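# Move turned shaft from lathe chuck to bench rest

## Task

Remove the machined shaft from the lathe chuck. Place it in a pocket of the bench rest that is set up for this shaft (not all pockets are), lying horizontal with its thicker end against the end stop. Leave the lathe door closed. Lower the shaft softly, and move it only slowly while it is in contact with the lathe, because a hard landing or fast rubbing ruins it. Releasing it off-centre from a pocket's lowest point lets it slide down and strike hard.

## Robot and tools

ROBOT AND FRAMES
There is one arm with a five-finger right hand. Its base sits at (0, 0, +0.103) m in the scene frame, almost level. In the scene frame the origin is on the table below the base, +z is up, and +y is to the left when facing +x. The lathe stands behind the base toward -x, within reach. Its chuck faces +y. Its sliding door runs along the machine front with a protruding handle, and it will not stop if the arm is in its path. The chip pan counts as outside the work area.

HAND POINT
The hand point is fixed to the palm, 0.05 m in front of it and 0.15 m from the wrist face. Its axes are: +z along the straightened fingers, +y out of the palm, and +x across the palm away from the thumb. Straight fingertips reach 0.06 to 0.07 m past the point along +z and lie 0.06 m toward -y. Across the palm the hand extends 0.08 m on the little-finger side. On the thumb side it extends 0.02 m with the thumb in front of the palm, and up to 0.09 m otherwise. A wrist bracket on the little-finger side reaches 0.10 m across the palm and can collide with things.

THE 14-NUMBER ROW
Each row has 14 numbers, all in [-1, 1]:
- dx, dy, dz, rx, ry, rz: an offset, not a pose. It counts from the Hand target as it stood when the action or move began, along that target's own axes. 1.0 equals 0.6 m, or 180 degrees. rx, ry, rz form one rotation vector. Every row in an action counts from the same start, so repeating an offset in a new action moves the hand further.
- little, ring, middle, index, thumb_bend, thumb_turn: absolute finger targets. +1 is open or straight and -1 is closed. For thumb_turn, -1 places the thumb opposite the fingers and +1 beside the palm.
- force_limit: the force at which a closing motor stops, scaled from about 0 N at -1 to 10 N at +1 (15 N for the thumb motors).
- speed: from near zero at -1 up to full speed at +0.48 and above. At full speed a full finger stroke takes 0.49 s.
Fingertip centres as (y, z) from the point: the index sits at (-0.06, +0.06) straight, (0, +0.02) half closed, (0, -0.01) three-quarters closed, and (-0.01, -0.04) closed. With the thumb in front, its tip sits at (+0.04, -0.03) straight and (0, -0.01) half bent.
Grip with the thumb in front for objects about 0.035 to 0.065 m thick, or handles down to about 0.025 m. For a gentle grip, close at speed -0.94 or lower. To squeeze harder, raise force_limit and send a target more closed than hand_measured. Each action resends the hand numbers, and 0 counts as a command, so repeat your last hand values to keep the grip.

TOOLS
execute_actions: takes actions, a list run in order, and optionally cameras. Each action can hold:
- rows: up to 15 rows, one per 1/30 s control step.
- steps: 1 to 450, default 15, and at least the number of rows. After the last row the arm keeps heading to that row's target.
- until: conditions on lathe fields door_state, chuck_state or seat_state (words, or [comparison, value]). It ends the action early but does not stop the arm.
- lathe: door "open"/"shut", chuck "clamp"/"open", or stop true.
Any invalid value rejects the whole call. Images come back only with an empty actions list or when cameras are named.
move: target is one row or a list of up to 15 rows, all offsets from the same current Hand target. speed is 0.002 to 1 m/s (default 0.25), and turns are capped at twice that in rad/s. blend is a corner radius in m. blocking=false returns after about 0.5 s; then call wait or stop before sending rows or another move. A path lasts at most 10 s and does not slow down for obstacles.
wait: seconds, 0 to 10.
stop: brakes a running move.
zoom_image: camera (cam_chuck, cam_high, cam_low, cam_machine, cam_wrist) and region [x0, y0, x1, y1], at most 504 px per side, taken from the latest image.
show_instructions: shows the reference page.
finished_scene: optional scene 1; ends the scene permanently.

RESULTS
- end_effector_position (m) and end_effector_quat_wxyz, in the scene frame. These may be off by a few cm.
- Hand target: the pose that the next offsets count from.
- hand_measured, hand_stopped_by (moving/target/force/stalled/fault) and hand_load_n: six values each, in motor order. A grip that is lost shows as loads near 0.
- Joint velocities, and Flange force along the hand axes (noisy).
- Lathe: door_state (shut/open/between), chuck_state (open/clamped/closed_empty/between) and seat_state (home/open). seat_state can only be trusted after a clamp.
- A move: line ending in done, off_target, moving, held or fault, with limits paced or held. "pose unreachable" means the arm has dropped its target.

CAUTIONS
Each step, the controller clips the commanded pose to 70 mm and 16 degrees from the measured pose. Rows have no speed planning, so ramp offsets up gradually: adding 0.01 per row gives about 0.18 m/s.
The arm is stiff. Aiming even slightly past a firm contact can trigger a fault stop. Fault stops last 10 s and are caused by 150 N of net force, or by joint torque above 150 N m (waist, shoulder, elbow) or 37.6 N m (wrist joints).
Do not open the chuck before the hand holds the shaft. Rub the shaft against the lathe only slowly. Set it down gently at the bottom of the pocket. Keep the door clear of the arm. Do not drop anything, knock anything off, or let anything fall into the chip pan. Long holds with a stretched-out arm heat the motors and can cause a 30 to 60 s stop.

Each tool is called by a JSON object that holds its "name" and its "arguments".

Reference images:

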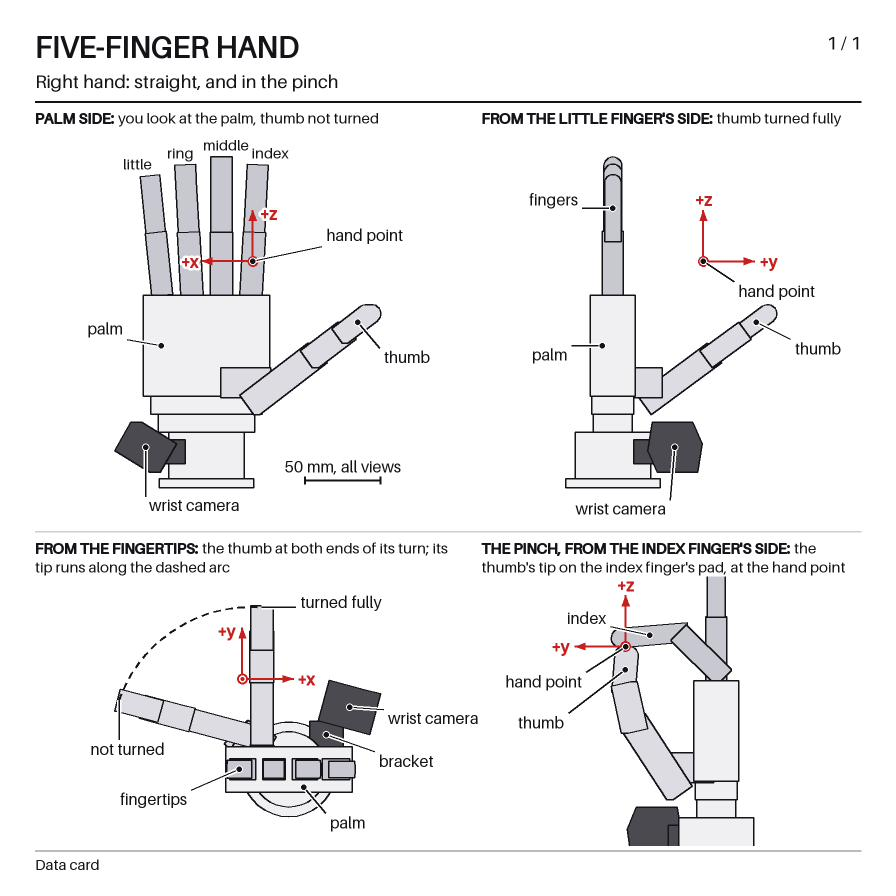

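## Session

{"name": "execute_actions", "arguments": {"actions": []}}

Scene clock: 0.00 s.
end_effector_position=(+0.4175, -0.2725, +0.3074) hand_measured=(+1.000, +1.000, +1.000, +1.000, +1.000, +1.000) hand_load_n=(+0.0, +0.0, +0.0, +0.0, +0.0, +0.0) hand_stopped_by=(target, target, target, target, target, target) hand_force_limit=0.00 hand_speed=-0.80 end_effector_quat_wxyz=(+0.393, +0.184, +0.894, +0.115)
Joint positions: [-0.884 -0.015 -0.357 -0.889 -0.903 -0.638]
Joint velocities: within noise
Flange force (N): no reading
Hand target: +0.4175, -0.2725, +0.3074; +0.393, +0.184, +0.894, +0.115
lathe: door_state=shut chuck_state=clamped seat_state=home

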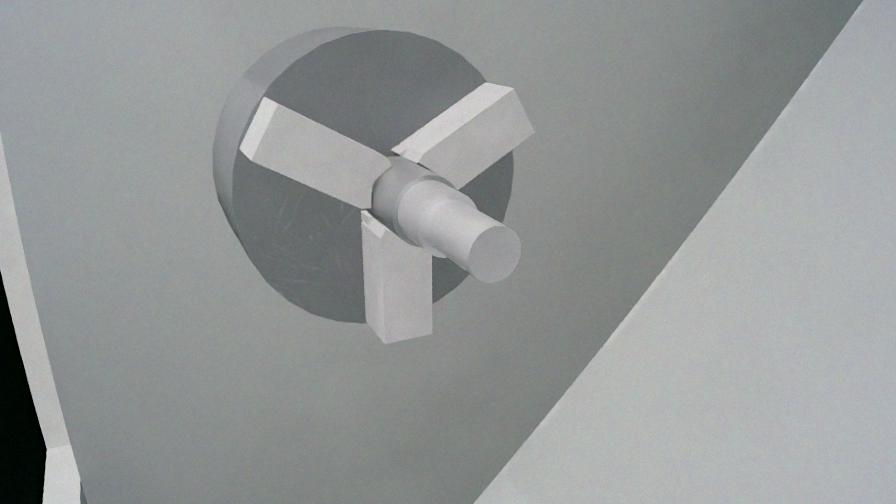

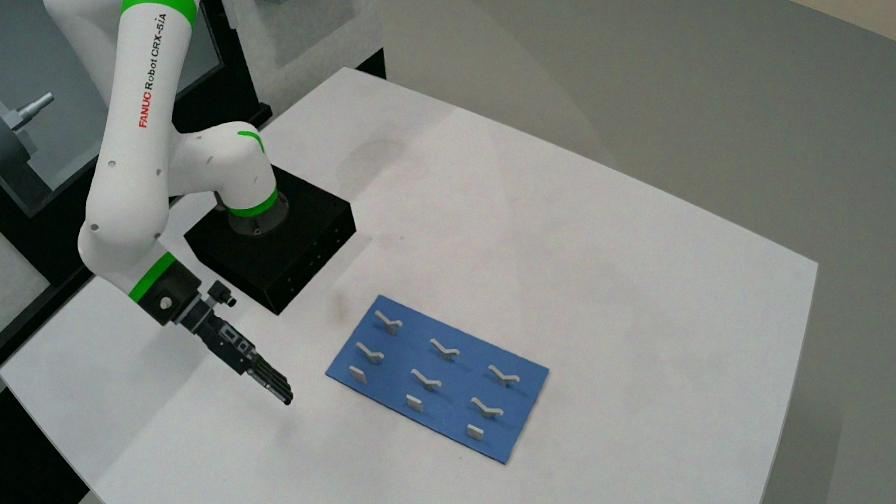

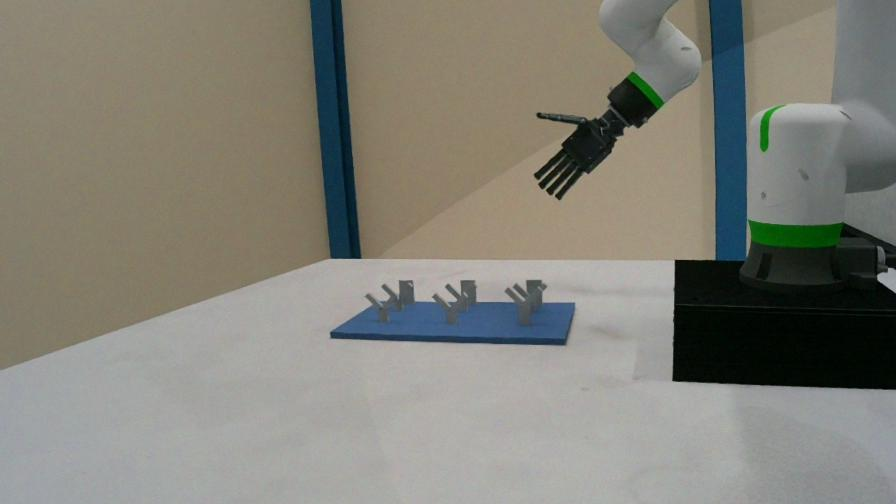

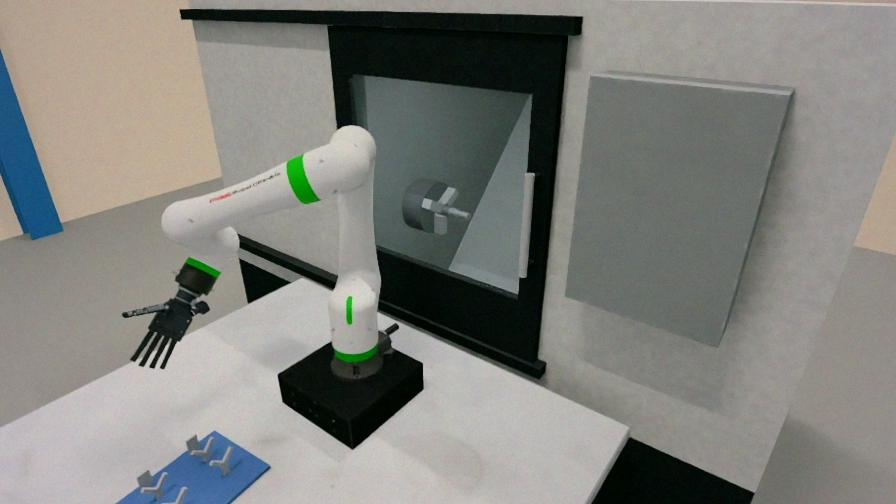

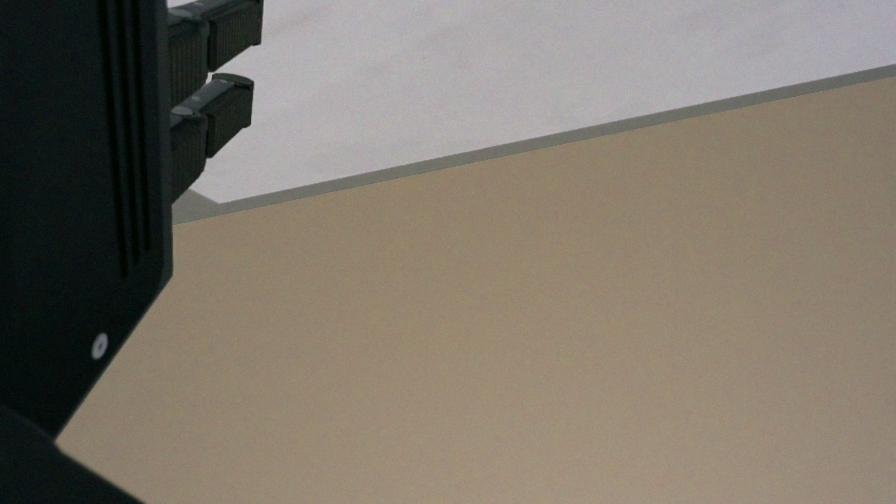

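{"name": "execute_actions", "arguments": {"actions": [{"lathe": {"door": "open"}, "steps": 300, "until": {"lathe": {"door_state": "open"}}}], "cameras": ["all"]}}

{"name": "zoom_image", "arguments": {"camera": "cam_high", "region": [300, 270, 600, 480]}}

{"name": "zoom_image", "arguments": {"camera": "cam_low", "region": [320, 260, 600, 360]}}

{"name": "zoom_image", "arguments": {"camera": "cam_chuck", "region": [200, 20, 560, 360]}}

{"name": "zoom_image", "arguments": {"camera": "cam_machine", "region": [320, 120, 600, 320]}}

Scene clock: 2.33 s.
end_effector_position=(+0.4175, -0.2725, +0.3074) hand_measured=(+1.000, +1.000, +1.000, +1.000, +1.000, +1.000) hand_load_n=(+0.0, +0.0, +0.0, +0.0, -0.5, +0.0) hand_stopped_by=(target, target, target, target, target, target) hand_force_limit=0.00 hand_speed=-0.80 end_effector_quat_wxyz=(+0.393, +0.184, +0.894, +0.115)
Joint positions: [-0.884 -0.015 -0.357 -0.889 -0.903 -0.638]
Flange force (N): [0.9 -3.9 -1.1]
Hand target: +0.4175, -0.2725, +0.3074; +0.393, +0.184, +0.894, +0.115
lathe: door_state=open chuck_state=clamped seat_state=home

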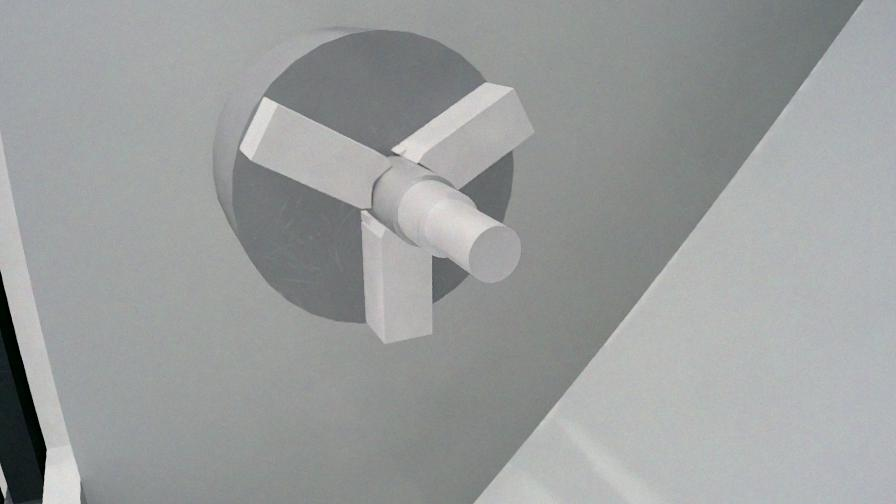

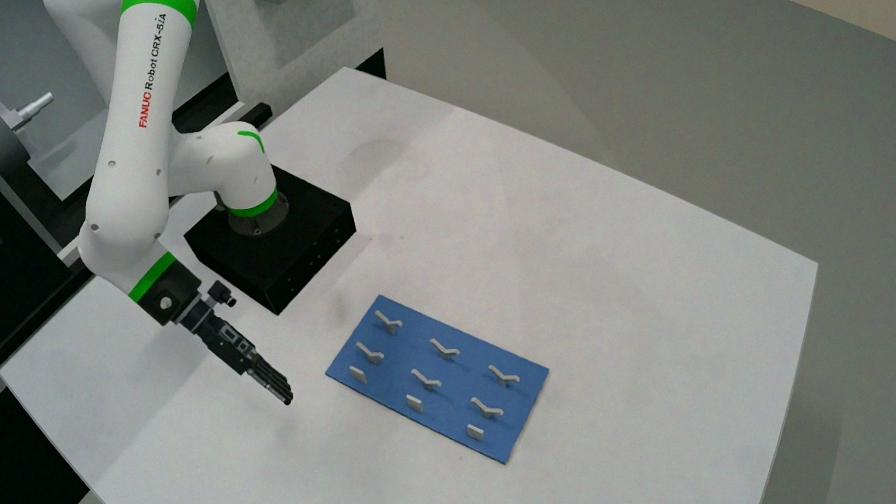

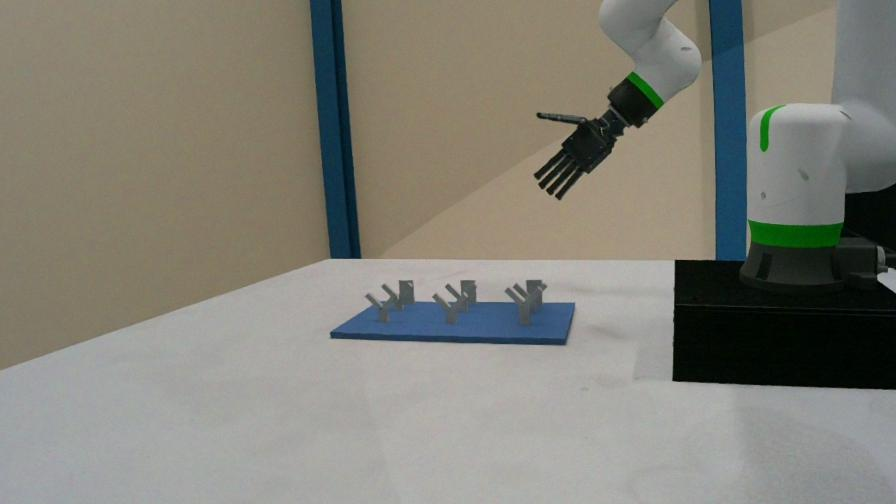

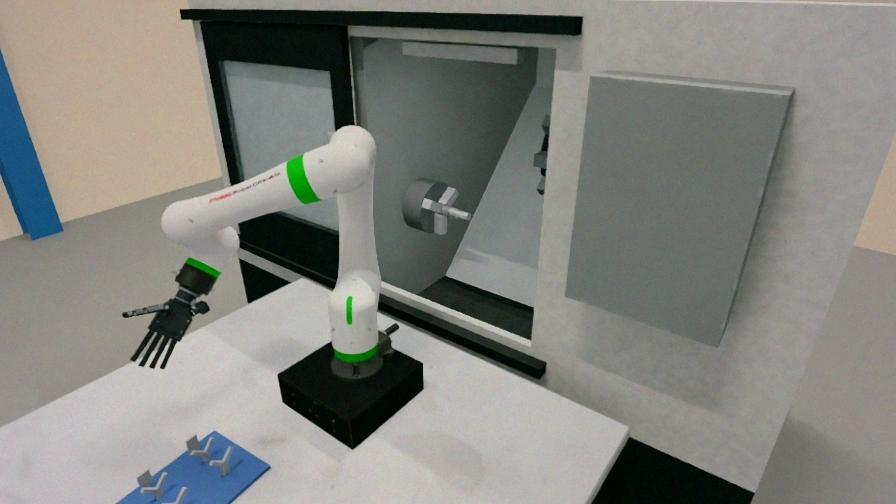

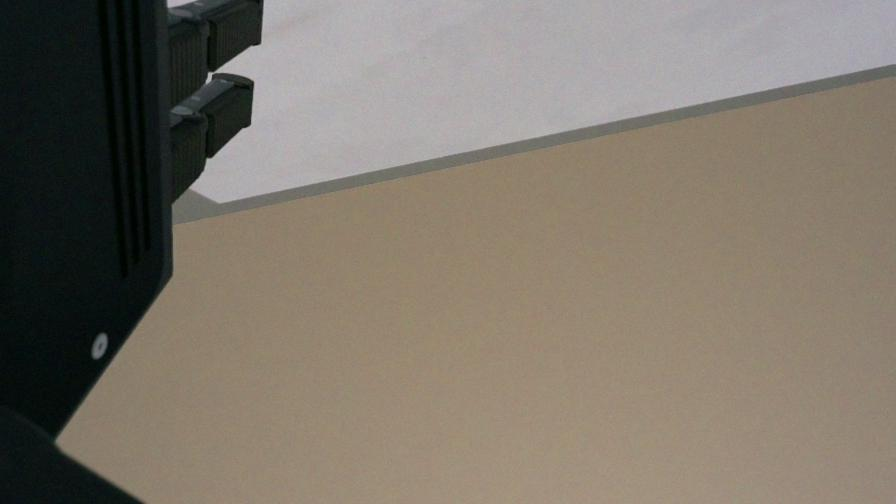

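Scaled by 1.680 from the camera's 896x504 image, which has a finer 1280x720 frame.

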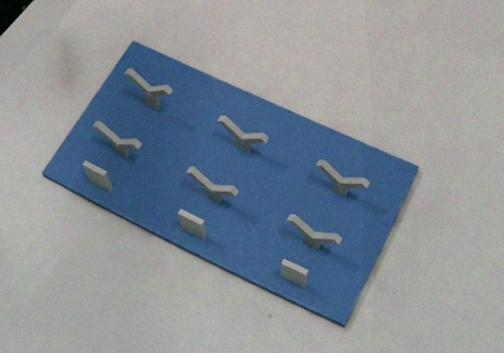

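Scaled by 1.800 from the camera's 896x504 image, which has a finer 1280x720 frame.

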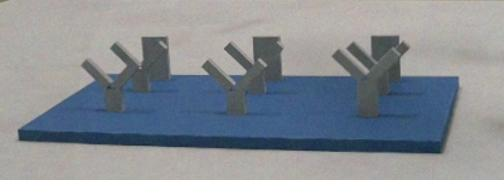

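Scaled by 1.400 from the camera's 896x504 image, which has a finer 1280x720 frame.

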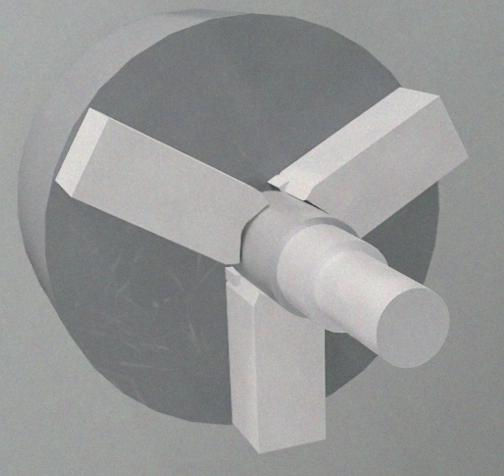

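Scaled by 1.800 from the camera's 896x504 image, which has a finer 1280x720 frame.

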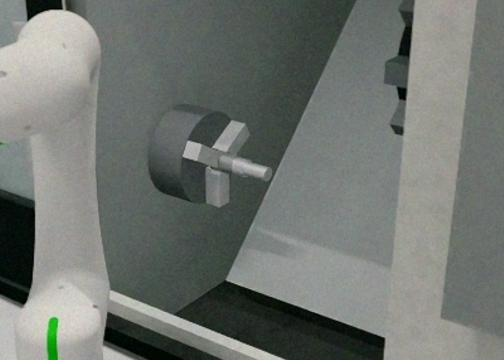

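{"name": "zoom_image", "arguments": {"camera": "cam_low", "region": [340, 265, 450, 345]}}

{"name": "zoom_image", "arguments": {"camera": "cam_low", "region": [410, 265, 520, 345]}}

{"name": "zoom_image", "arguments": {"camera": "cam_low", "region": [480, 265, 590, 345]}}

{"name": "zoom_image", "arguments": {"camera": "cam_high", "region": [320, 285, 440, 425]}}

{"name": "zoom_image", "arguments": {"camera": "cam_high", "region": [430, 325, 560, 475]}}

Scaled by 4.582 from the camera's 896x504 image, which has a finer 1280x720 frame.

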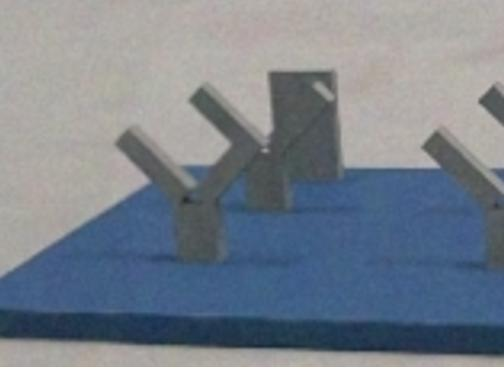

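Scaled by 4.582 from the camera's 896x504 image, which has a finer 1280x720 frame.

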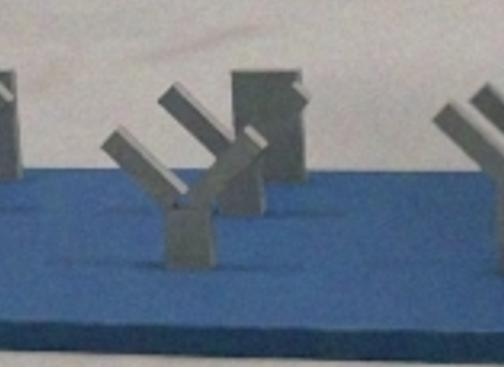

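Scaled by 4.582 from the camera's 896x504 image, which has a finer 1280x720 frame.

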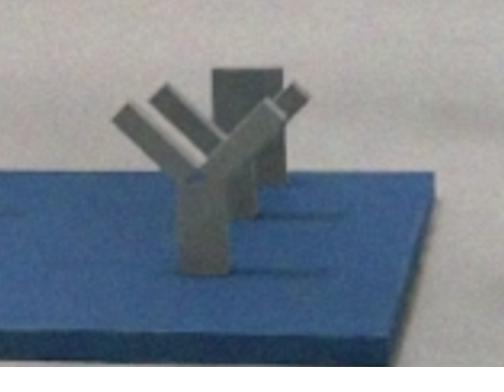

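Scaled by 3.600 from the camera's 896x504 image, which has a finer 1280x720 frame.

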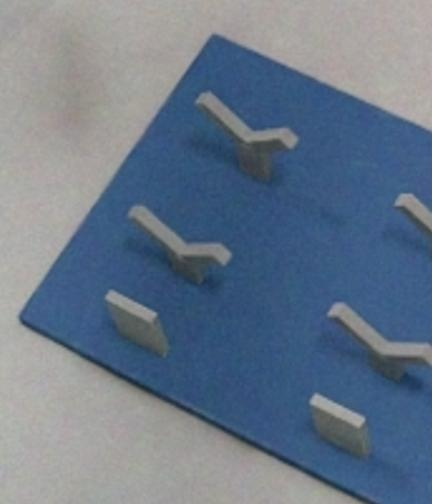

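Scaled by 3.360 from the camera's 896x504 image, which has a finer 1280x720 frame.

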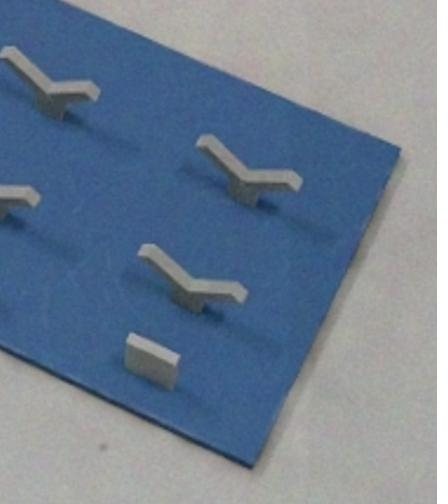

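{"name": "zoom_image", "arguments": {"camera": "cam_chuck", "region": [350, 130, 540, 300]}}

{"name": "zoom_image", "arguments": {"camera": "cam_machine", "region": [395, 165, 495, 250]}}

{"name": "zoom_image", "arguments": {"camera": "cam_high", "region": [0, 70, 110, 220]}}

Scaled by 2.653 from the camera's 896x504 image, which has a finer 1280x720 frame.

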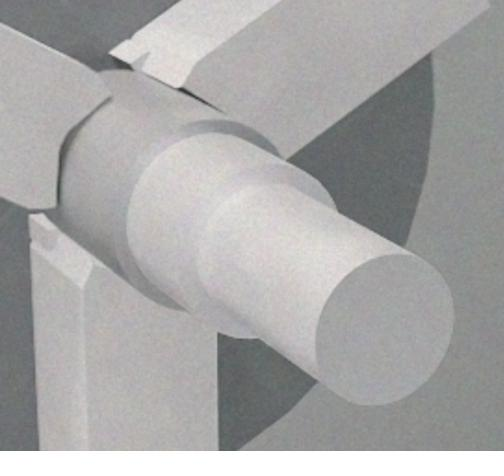

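Scaled by 5.040 from the camera's 896x504 image, which has a finer 1280x720 frame.

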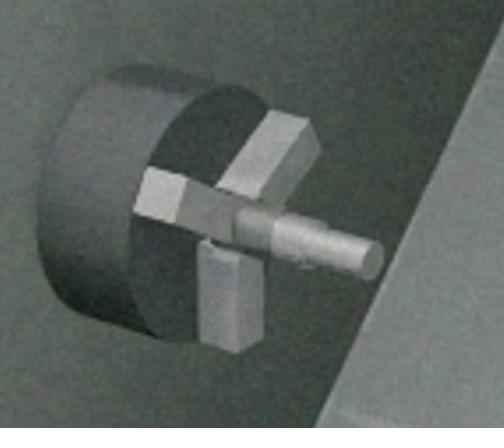

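Scaled by 3.360 from the camera's 896x504 image, which has a finer 1280x720 frame.

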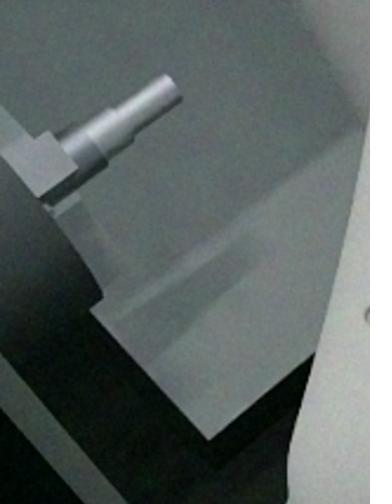

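{"name": "move", "arguments": {"target": [0.3717, 0.63, 0.1823, 0.229, 0.1585, 0.2853, 1, 1, 1, 1, 1, 1, 0, -0.8], "speed": 0.3, "cameras": ["cam_wrist", "cam_high", "cam_low"]}}

Scene clock: 9.57 s.
end_effector_position=(+0.4498, +0.1701, +0.2199) hand_measured=(+1.000, +1.000, +1.000, +1.000, +1.000, +1.000) hand_load_n=(+0.0, +0.0, +0.0, +0.0, +0.0, +0.0) hand_stopped_by=(target, target, target, target, target, target) hand_force_limit=0.00 hand_speed=-0.80 end_effector_quat_wxyz=(+0.000, +0.629, +0.777, +0.000)
Joint positions: [0.749 0.058 -0.384 -0.014 -1.134 -3.676]
Flange force (N): [-1.8 2.8 2.1]
Hand target: +0.4498, +0.1701, +0.2199; +0.000, +0.629, +0.777, +0.000
Off the commanded pose: 0.000 m, 0 deg.
lathe: door_state=open chuck_state=clamped seat_state=home
move: done; limits=paced
Images, in order (width x height): cam_high 896x504, cam_low 896x504, cam_wrist 896x504.

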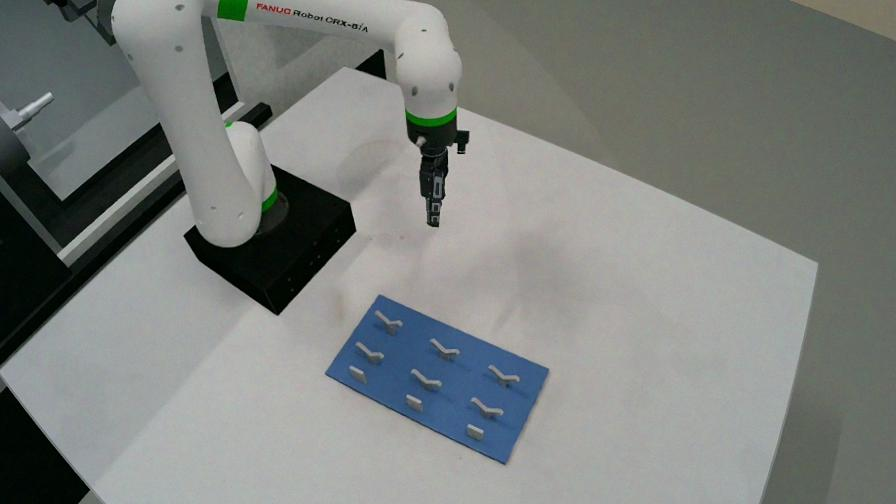

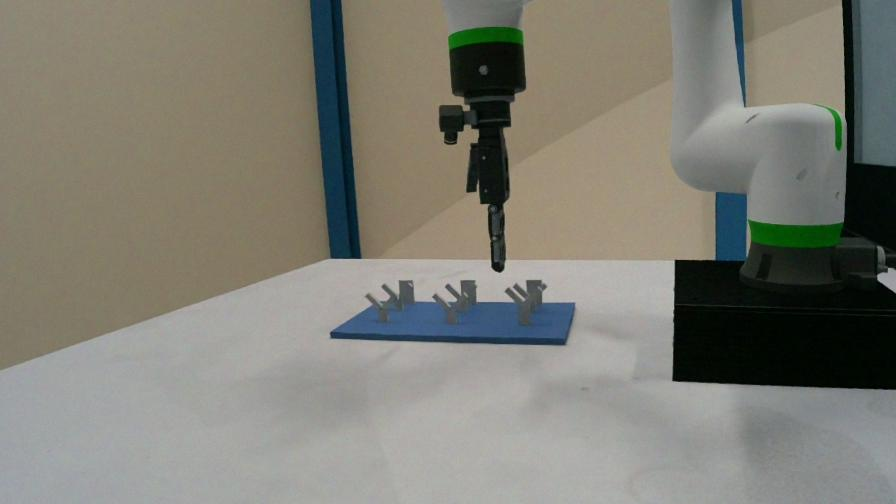

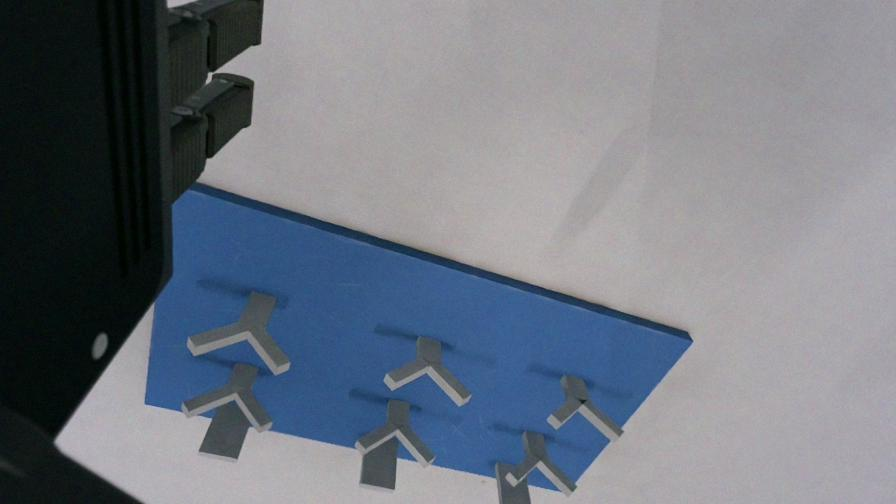

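{"name": "zoom_image", "arguments": {"camera": "cam_wrist", "region": [140, 270, 300, 480]}}

{"name": "zoom_image", "arguments": {"camera": "cam_wrist", "region": [340, 310, 500, 504]}}

{"name": "zoom_image", "arguments": {"camera": "cam_wrist", "region": [480, 310, 700, 504]}}

Scaled by 2.400 from the camera's 896x504 image, which has a finer 1280x720 frame.

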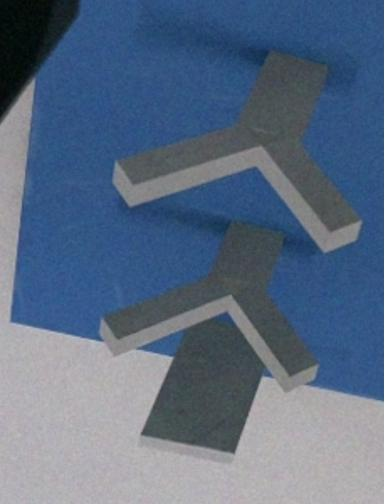

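Scaled by 2.598 from the camera's 896x504 image, which has a finer 1280x720 frame.

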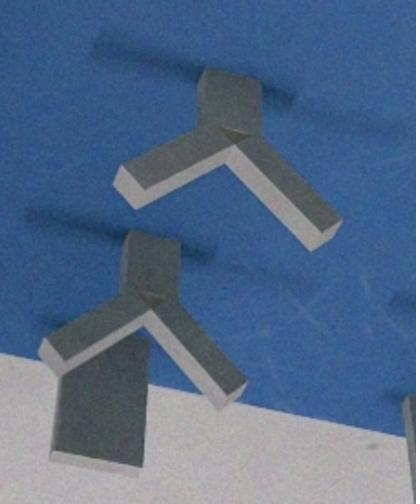

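Scaled by 2.291 from the camera's 896x504 image, which has a finer 1280x720 frame.

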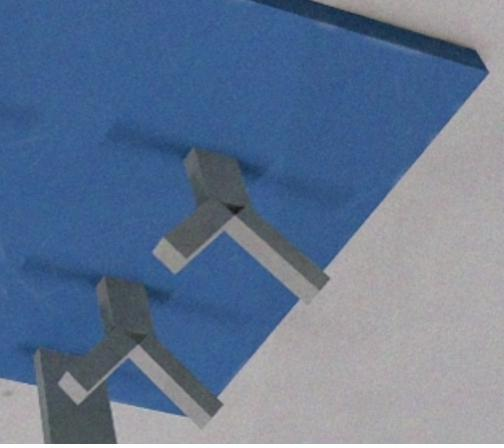

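{"name": "move", "arguments": {"target": [-0.2, 0, 0, 0, 0, 0, 1, 1, 1, 1, 1, 1, 0, -0.8], "speed": 0.2, "cameras": ["cam_wrist"]}}

{"name": "zoom_image", "arguments": {"camera": "cam_wrist", "region": [140, 100, 420, 400]}}

{"name": "zoom_image", "arguments": {"camera": "cam_wrist", "region": [340, 100, 720, 400]}}

Scene clock: 11.13 s.
end_effector_position=(+0.4748, +0.0527, +0.2199) hand_measured=(+1.000, +1.000, +1.000, +1.000, +1.000, +1.000) hand_load_n=(+0.0, +0.0, +0.0, +0.0, +0.0, +0.0) hand_stopped_by=(target, target, target, target, target, target) hand_force_limit=0.00 hand_speed=-0.80 end_effector_quat_wxyz=(+0.000, +0.629, +0.777, +0.000)
Joint positions: [0.476 0.031 -0.416 -0.012 -1.133 -3.404]
Flange force (N): [-3.6 1.9 1.7]
Hand target: +0.4748, +0.0527, +0.2199; +0.000, +0.629, +0.777, +0.000
Off the commanded pose: 0.000 m, 0 deg.
lathe: door_state=open chuck_state=clamped seat_state=home
move: done
Images, in order (width x height): cam_wrist 896x504.

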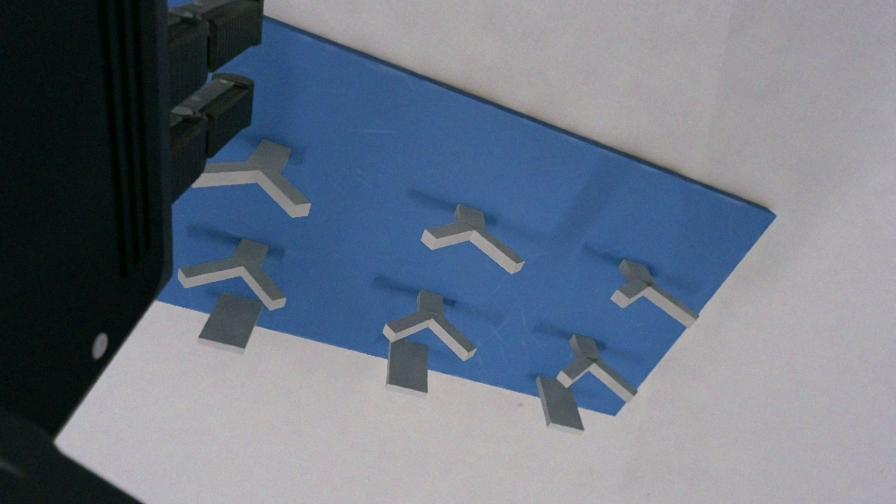

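Scaled by 1.680 from the camera's 896x504 image, which has a finer 1280x720 frame.

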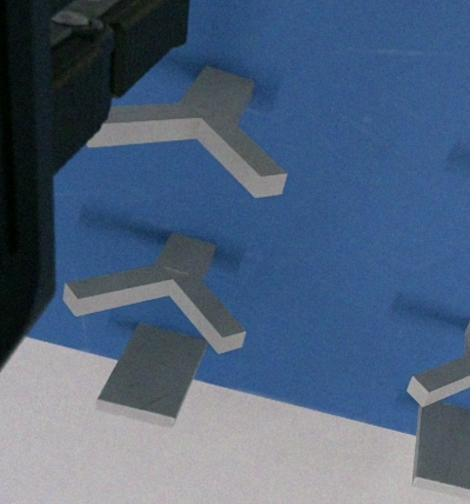

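Scaled by 1.326 from the camera's 896x504 image, which has a finer 1280x720 frame.

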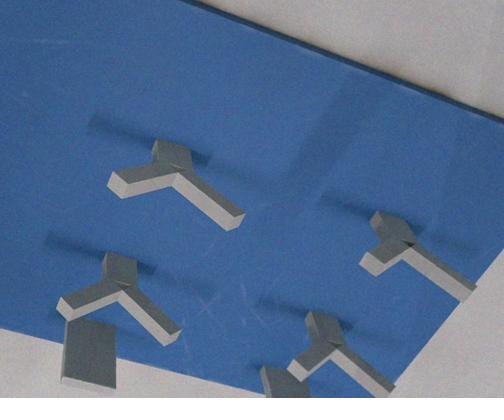

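{"name": "move", "arguments": {"target": [0, 0, -0.2, 0, 0, 0, 1, 1, 1, 1, 1, 1, 0, -0.8], "speed": 0.2, "cameras": ["cam_wrist"]}}

{"name": "zoom_image", "arguments": {"camera": "cam_wrist", "region": [200, 100, 440, 340]}}

{"name": "zoom_image", "arguments": {"camera": "cam_wrist", "region": [400, 100, 680, 380]}}

Scene clock: 12.50 s.
end_effector_position=(+0.4748, +0.0526, +0.3400) hand_measured=(+1.000, +1.000, +1.000, +1.000, +1.000, +1.000) hand_load_n=(+0.0, +0.0, +0.0, +0.0, -0.5, +0.0) hand_stopped_by=(target, target, target, target, target, target) hand_force_limit=0.00 hand_speed=-0.80 end_effector_quat_wxyz=(+0.000, +0.629, +0.777, +0.000)
Joint positions: [0.473 -0.058 -0.21 -0.011 -1.427 -3.404]
Flange force (N): [-2.6 1.2 1.2]
Hand target: +0.4748, +0.0527, +0.3399; +0.000, +0.629, +0.777, +0.000
Off the commanded pose: 0.000 m, 0 deg.
lathe: door_state=open chuck_state=clamped seat_state=home
move: done
Images, in order (width x height): cam_wrist 896x504.

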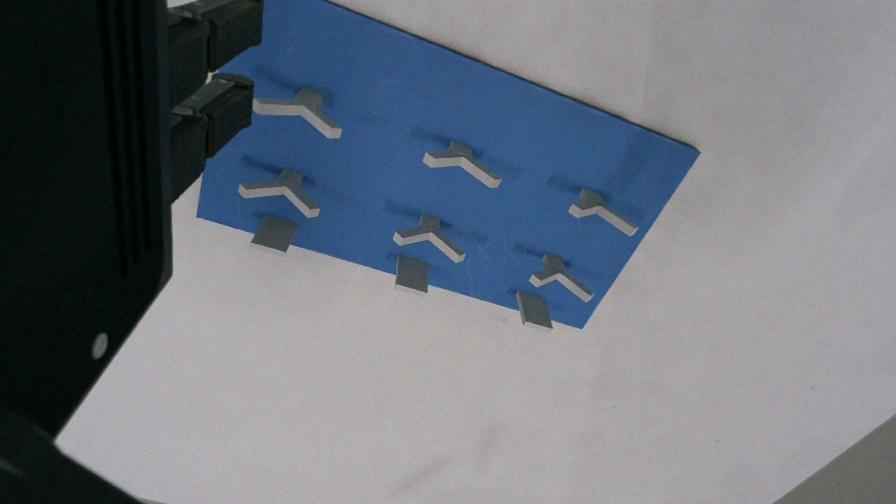

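Scaled by 2.100 from the camera's 896x504 image, which has a finer 1280x720 frame.

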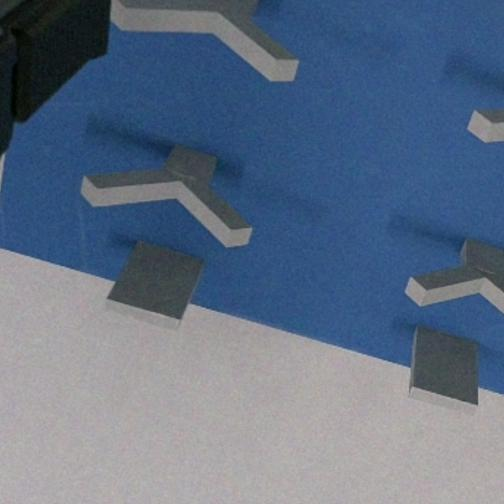

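Scaled by 1.800 from the camera's 896x504 image, which has a finer 1280x720 frame.

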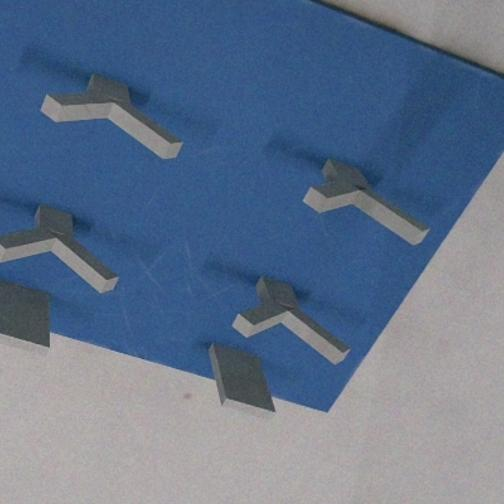

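{"name": "zoom_image", "arguments": {"camera": "cam_wrist", "region": [560, 110, 720, 210]}}

{"name": "zoom_image", "arguments": {"camera": "cam_wrist", "region": [490, 240, 650, 340]}}

Scaled by 3.150 from the camera's 896x504 image, which has a finer 1280x720 frame.

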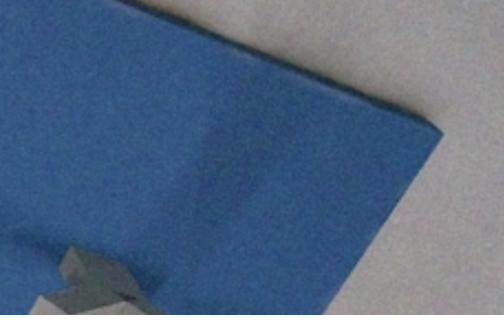

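Scaled by 3.150 from the camera's 896x504 image, which has a finer 1280x720 frame.

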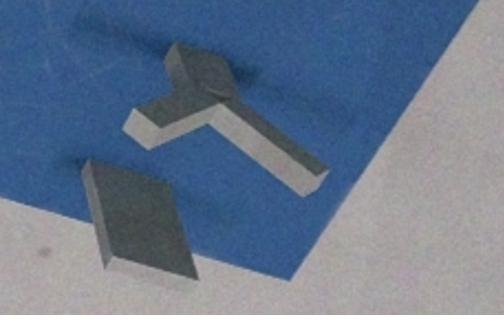

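{"name": "wait", "arguments": {"seconds": 0.1, "cameras": ["cam_machine", "cam_high", "cam_chuck"]}}

{"name": "zoom_image", "arguments": {"camera": "cam_machine", "region": [200, 300, 460, 504]}}

{"name": "zoom_image", "arguments": {"camera": "cam_machine", "region": [380, 150, 520, 260]}}

{"name": "zoom_image", "arguments": {"camera": "cam_high", "region": [0, 60, 200, 240]}}

Scene clock: 17.87 s.
end_effector_position=(+0.4748, +0.0527, +0.3399) hand_measured=(+1.000, +1.000, +1.000, +1.000, +1.000, +1.000) hand_load_n=(+0.0, +0.0, +0.0, +0.0, +0.0, +0.0) hand_stopped_by=(target, target, target, target, target, target) hand_force_limit=0.00 hand_speed=-0.80 end_effector_quat_wxyz=(+0.000, +0.629, +0.777, +0.000)
Joint positions: [0.473 -0.057 -0.21 -0.011 -1.427 -3.404]
Flange force (N): [-3.0 2.0 1.0]
Hand target: +0.4748, +0.0527, +0.3399; +0.000, +0.629, +0.777, +0.000
Off the commanded pose: 0.000 m, 0 deg.
lathe: door_state=open chuck_state=clamped seat_state=home
wait: 0.10 s; at rest from the start
Images, in order (width x height): cam_chuck 896x504, cam_high 896x504, cam_machine 896x504.

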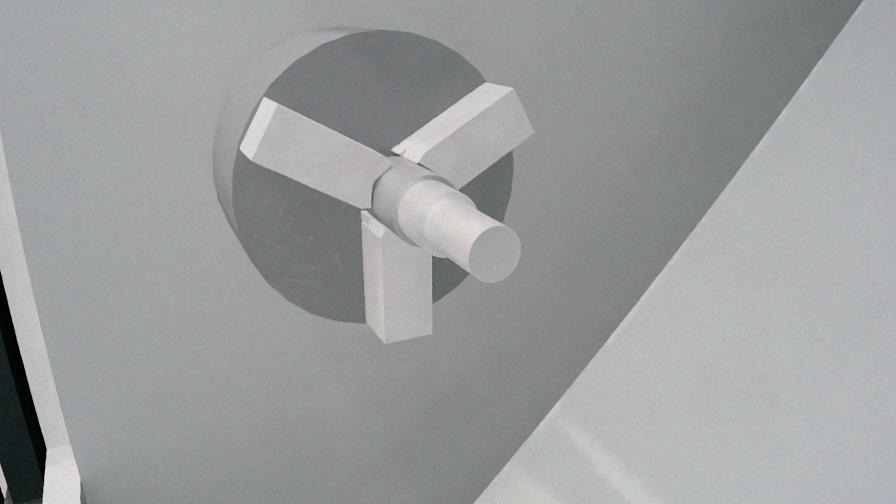

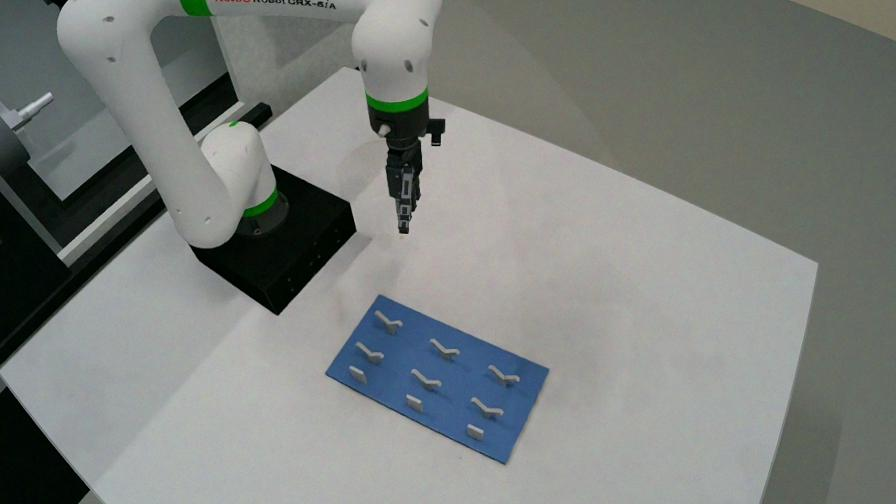

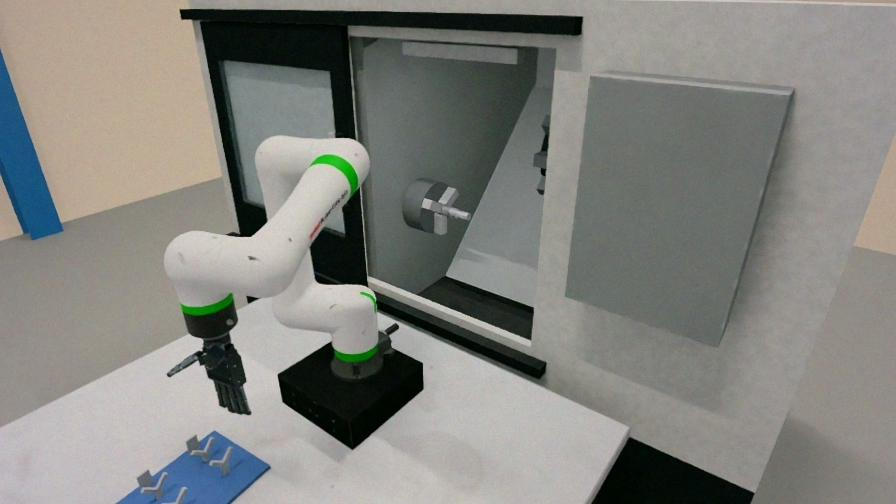

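Scaled by 1.938 from the camera's 896x504 image, which has a finer 1280x720 frame.

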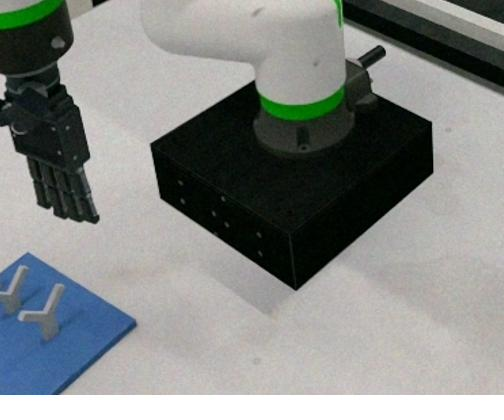

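Scaled by 3.600 from the camera's 896x504 image, which has a finer 1280x720 frame.

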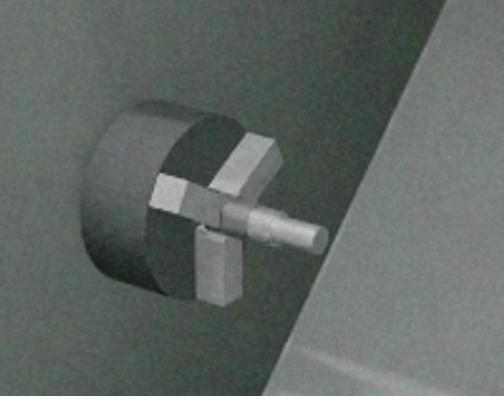

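Scaled by 2.520 from the camera's 896x504 image, which has a finer 1280x720 frame.

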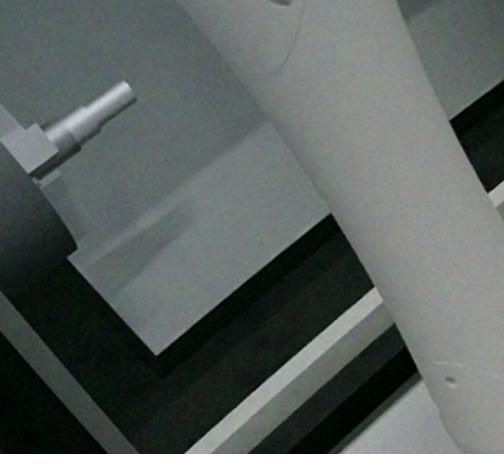

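{"name": "move", "arguments": {"target": [0.5452, -0.5345, -0.1, 0, 0, -0.7667, 1, 1, 1, 1, 1, 1, 0, -0.8], "speed": 0.45, "cameras": ["cam_machine", "cam_high"]}}

Scene clock: 24.97 s.
end_effector_position=(+0.0931, +0.3058, +0.3999) hand_measured=(+1.000, +1.000, +1.000, +1.000, +1.000, +1.000) hand_load_n=(+0.0, +0.0, +0.0, +0.0, +0.0, +0.0) hand_stopped_by=(target, target, target, target, target, target) hand_force_limit=0.00 hand_speed=-0.80 end_effector_quat_wxyz=(+0.000, -0.500, +0.866, +0.000)
Joint positions: [1.54 -0.45 -0.358 -0.013 -1.658 -2.065]
Flange force (N): [-1.2 -4.1 1.2]
Hand target: +0.0929, +0.3058, +0.3998; +0.000, -0.500, +0.866, +0.000
Off the commanded pose: 0.000 m, 0 deg.
lathe: door_state=open chuck_state=clamped seat_state=home
move: done
Images, in order (width x height): cam_high 896x504, cam_machine 896x504.

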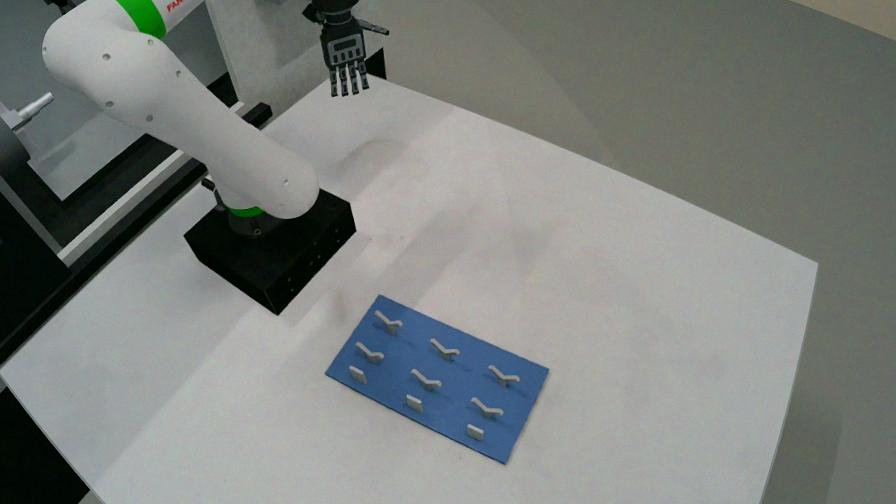

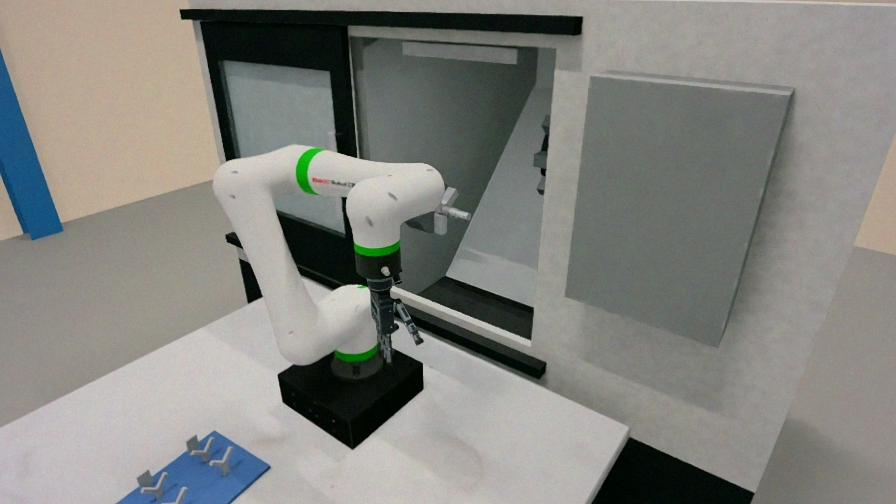

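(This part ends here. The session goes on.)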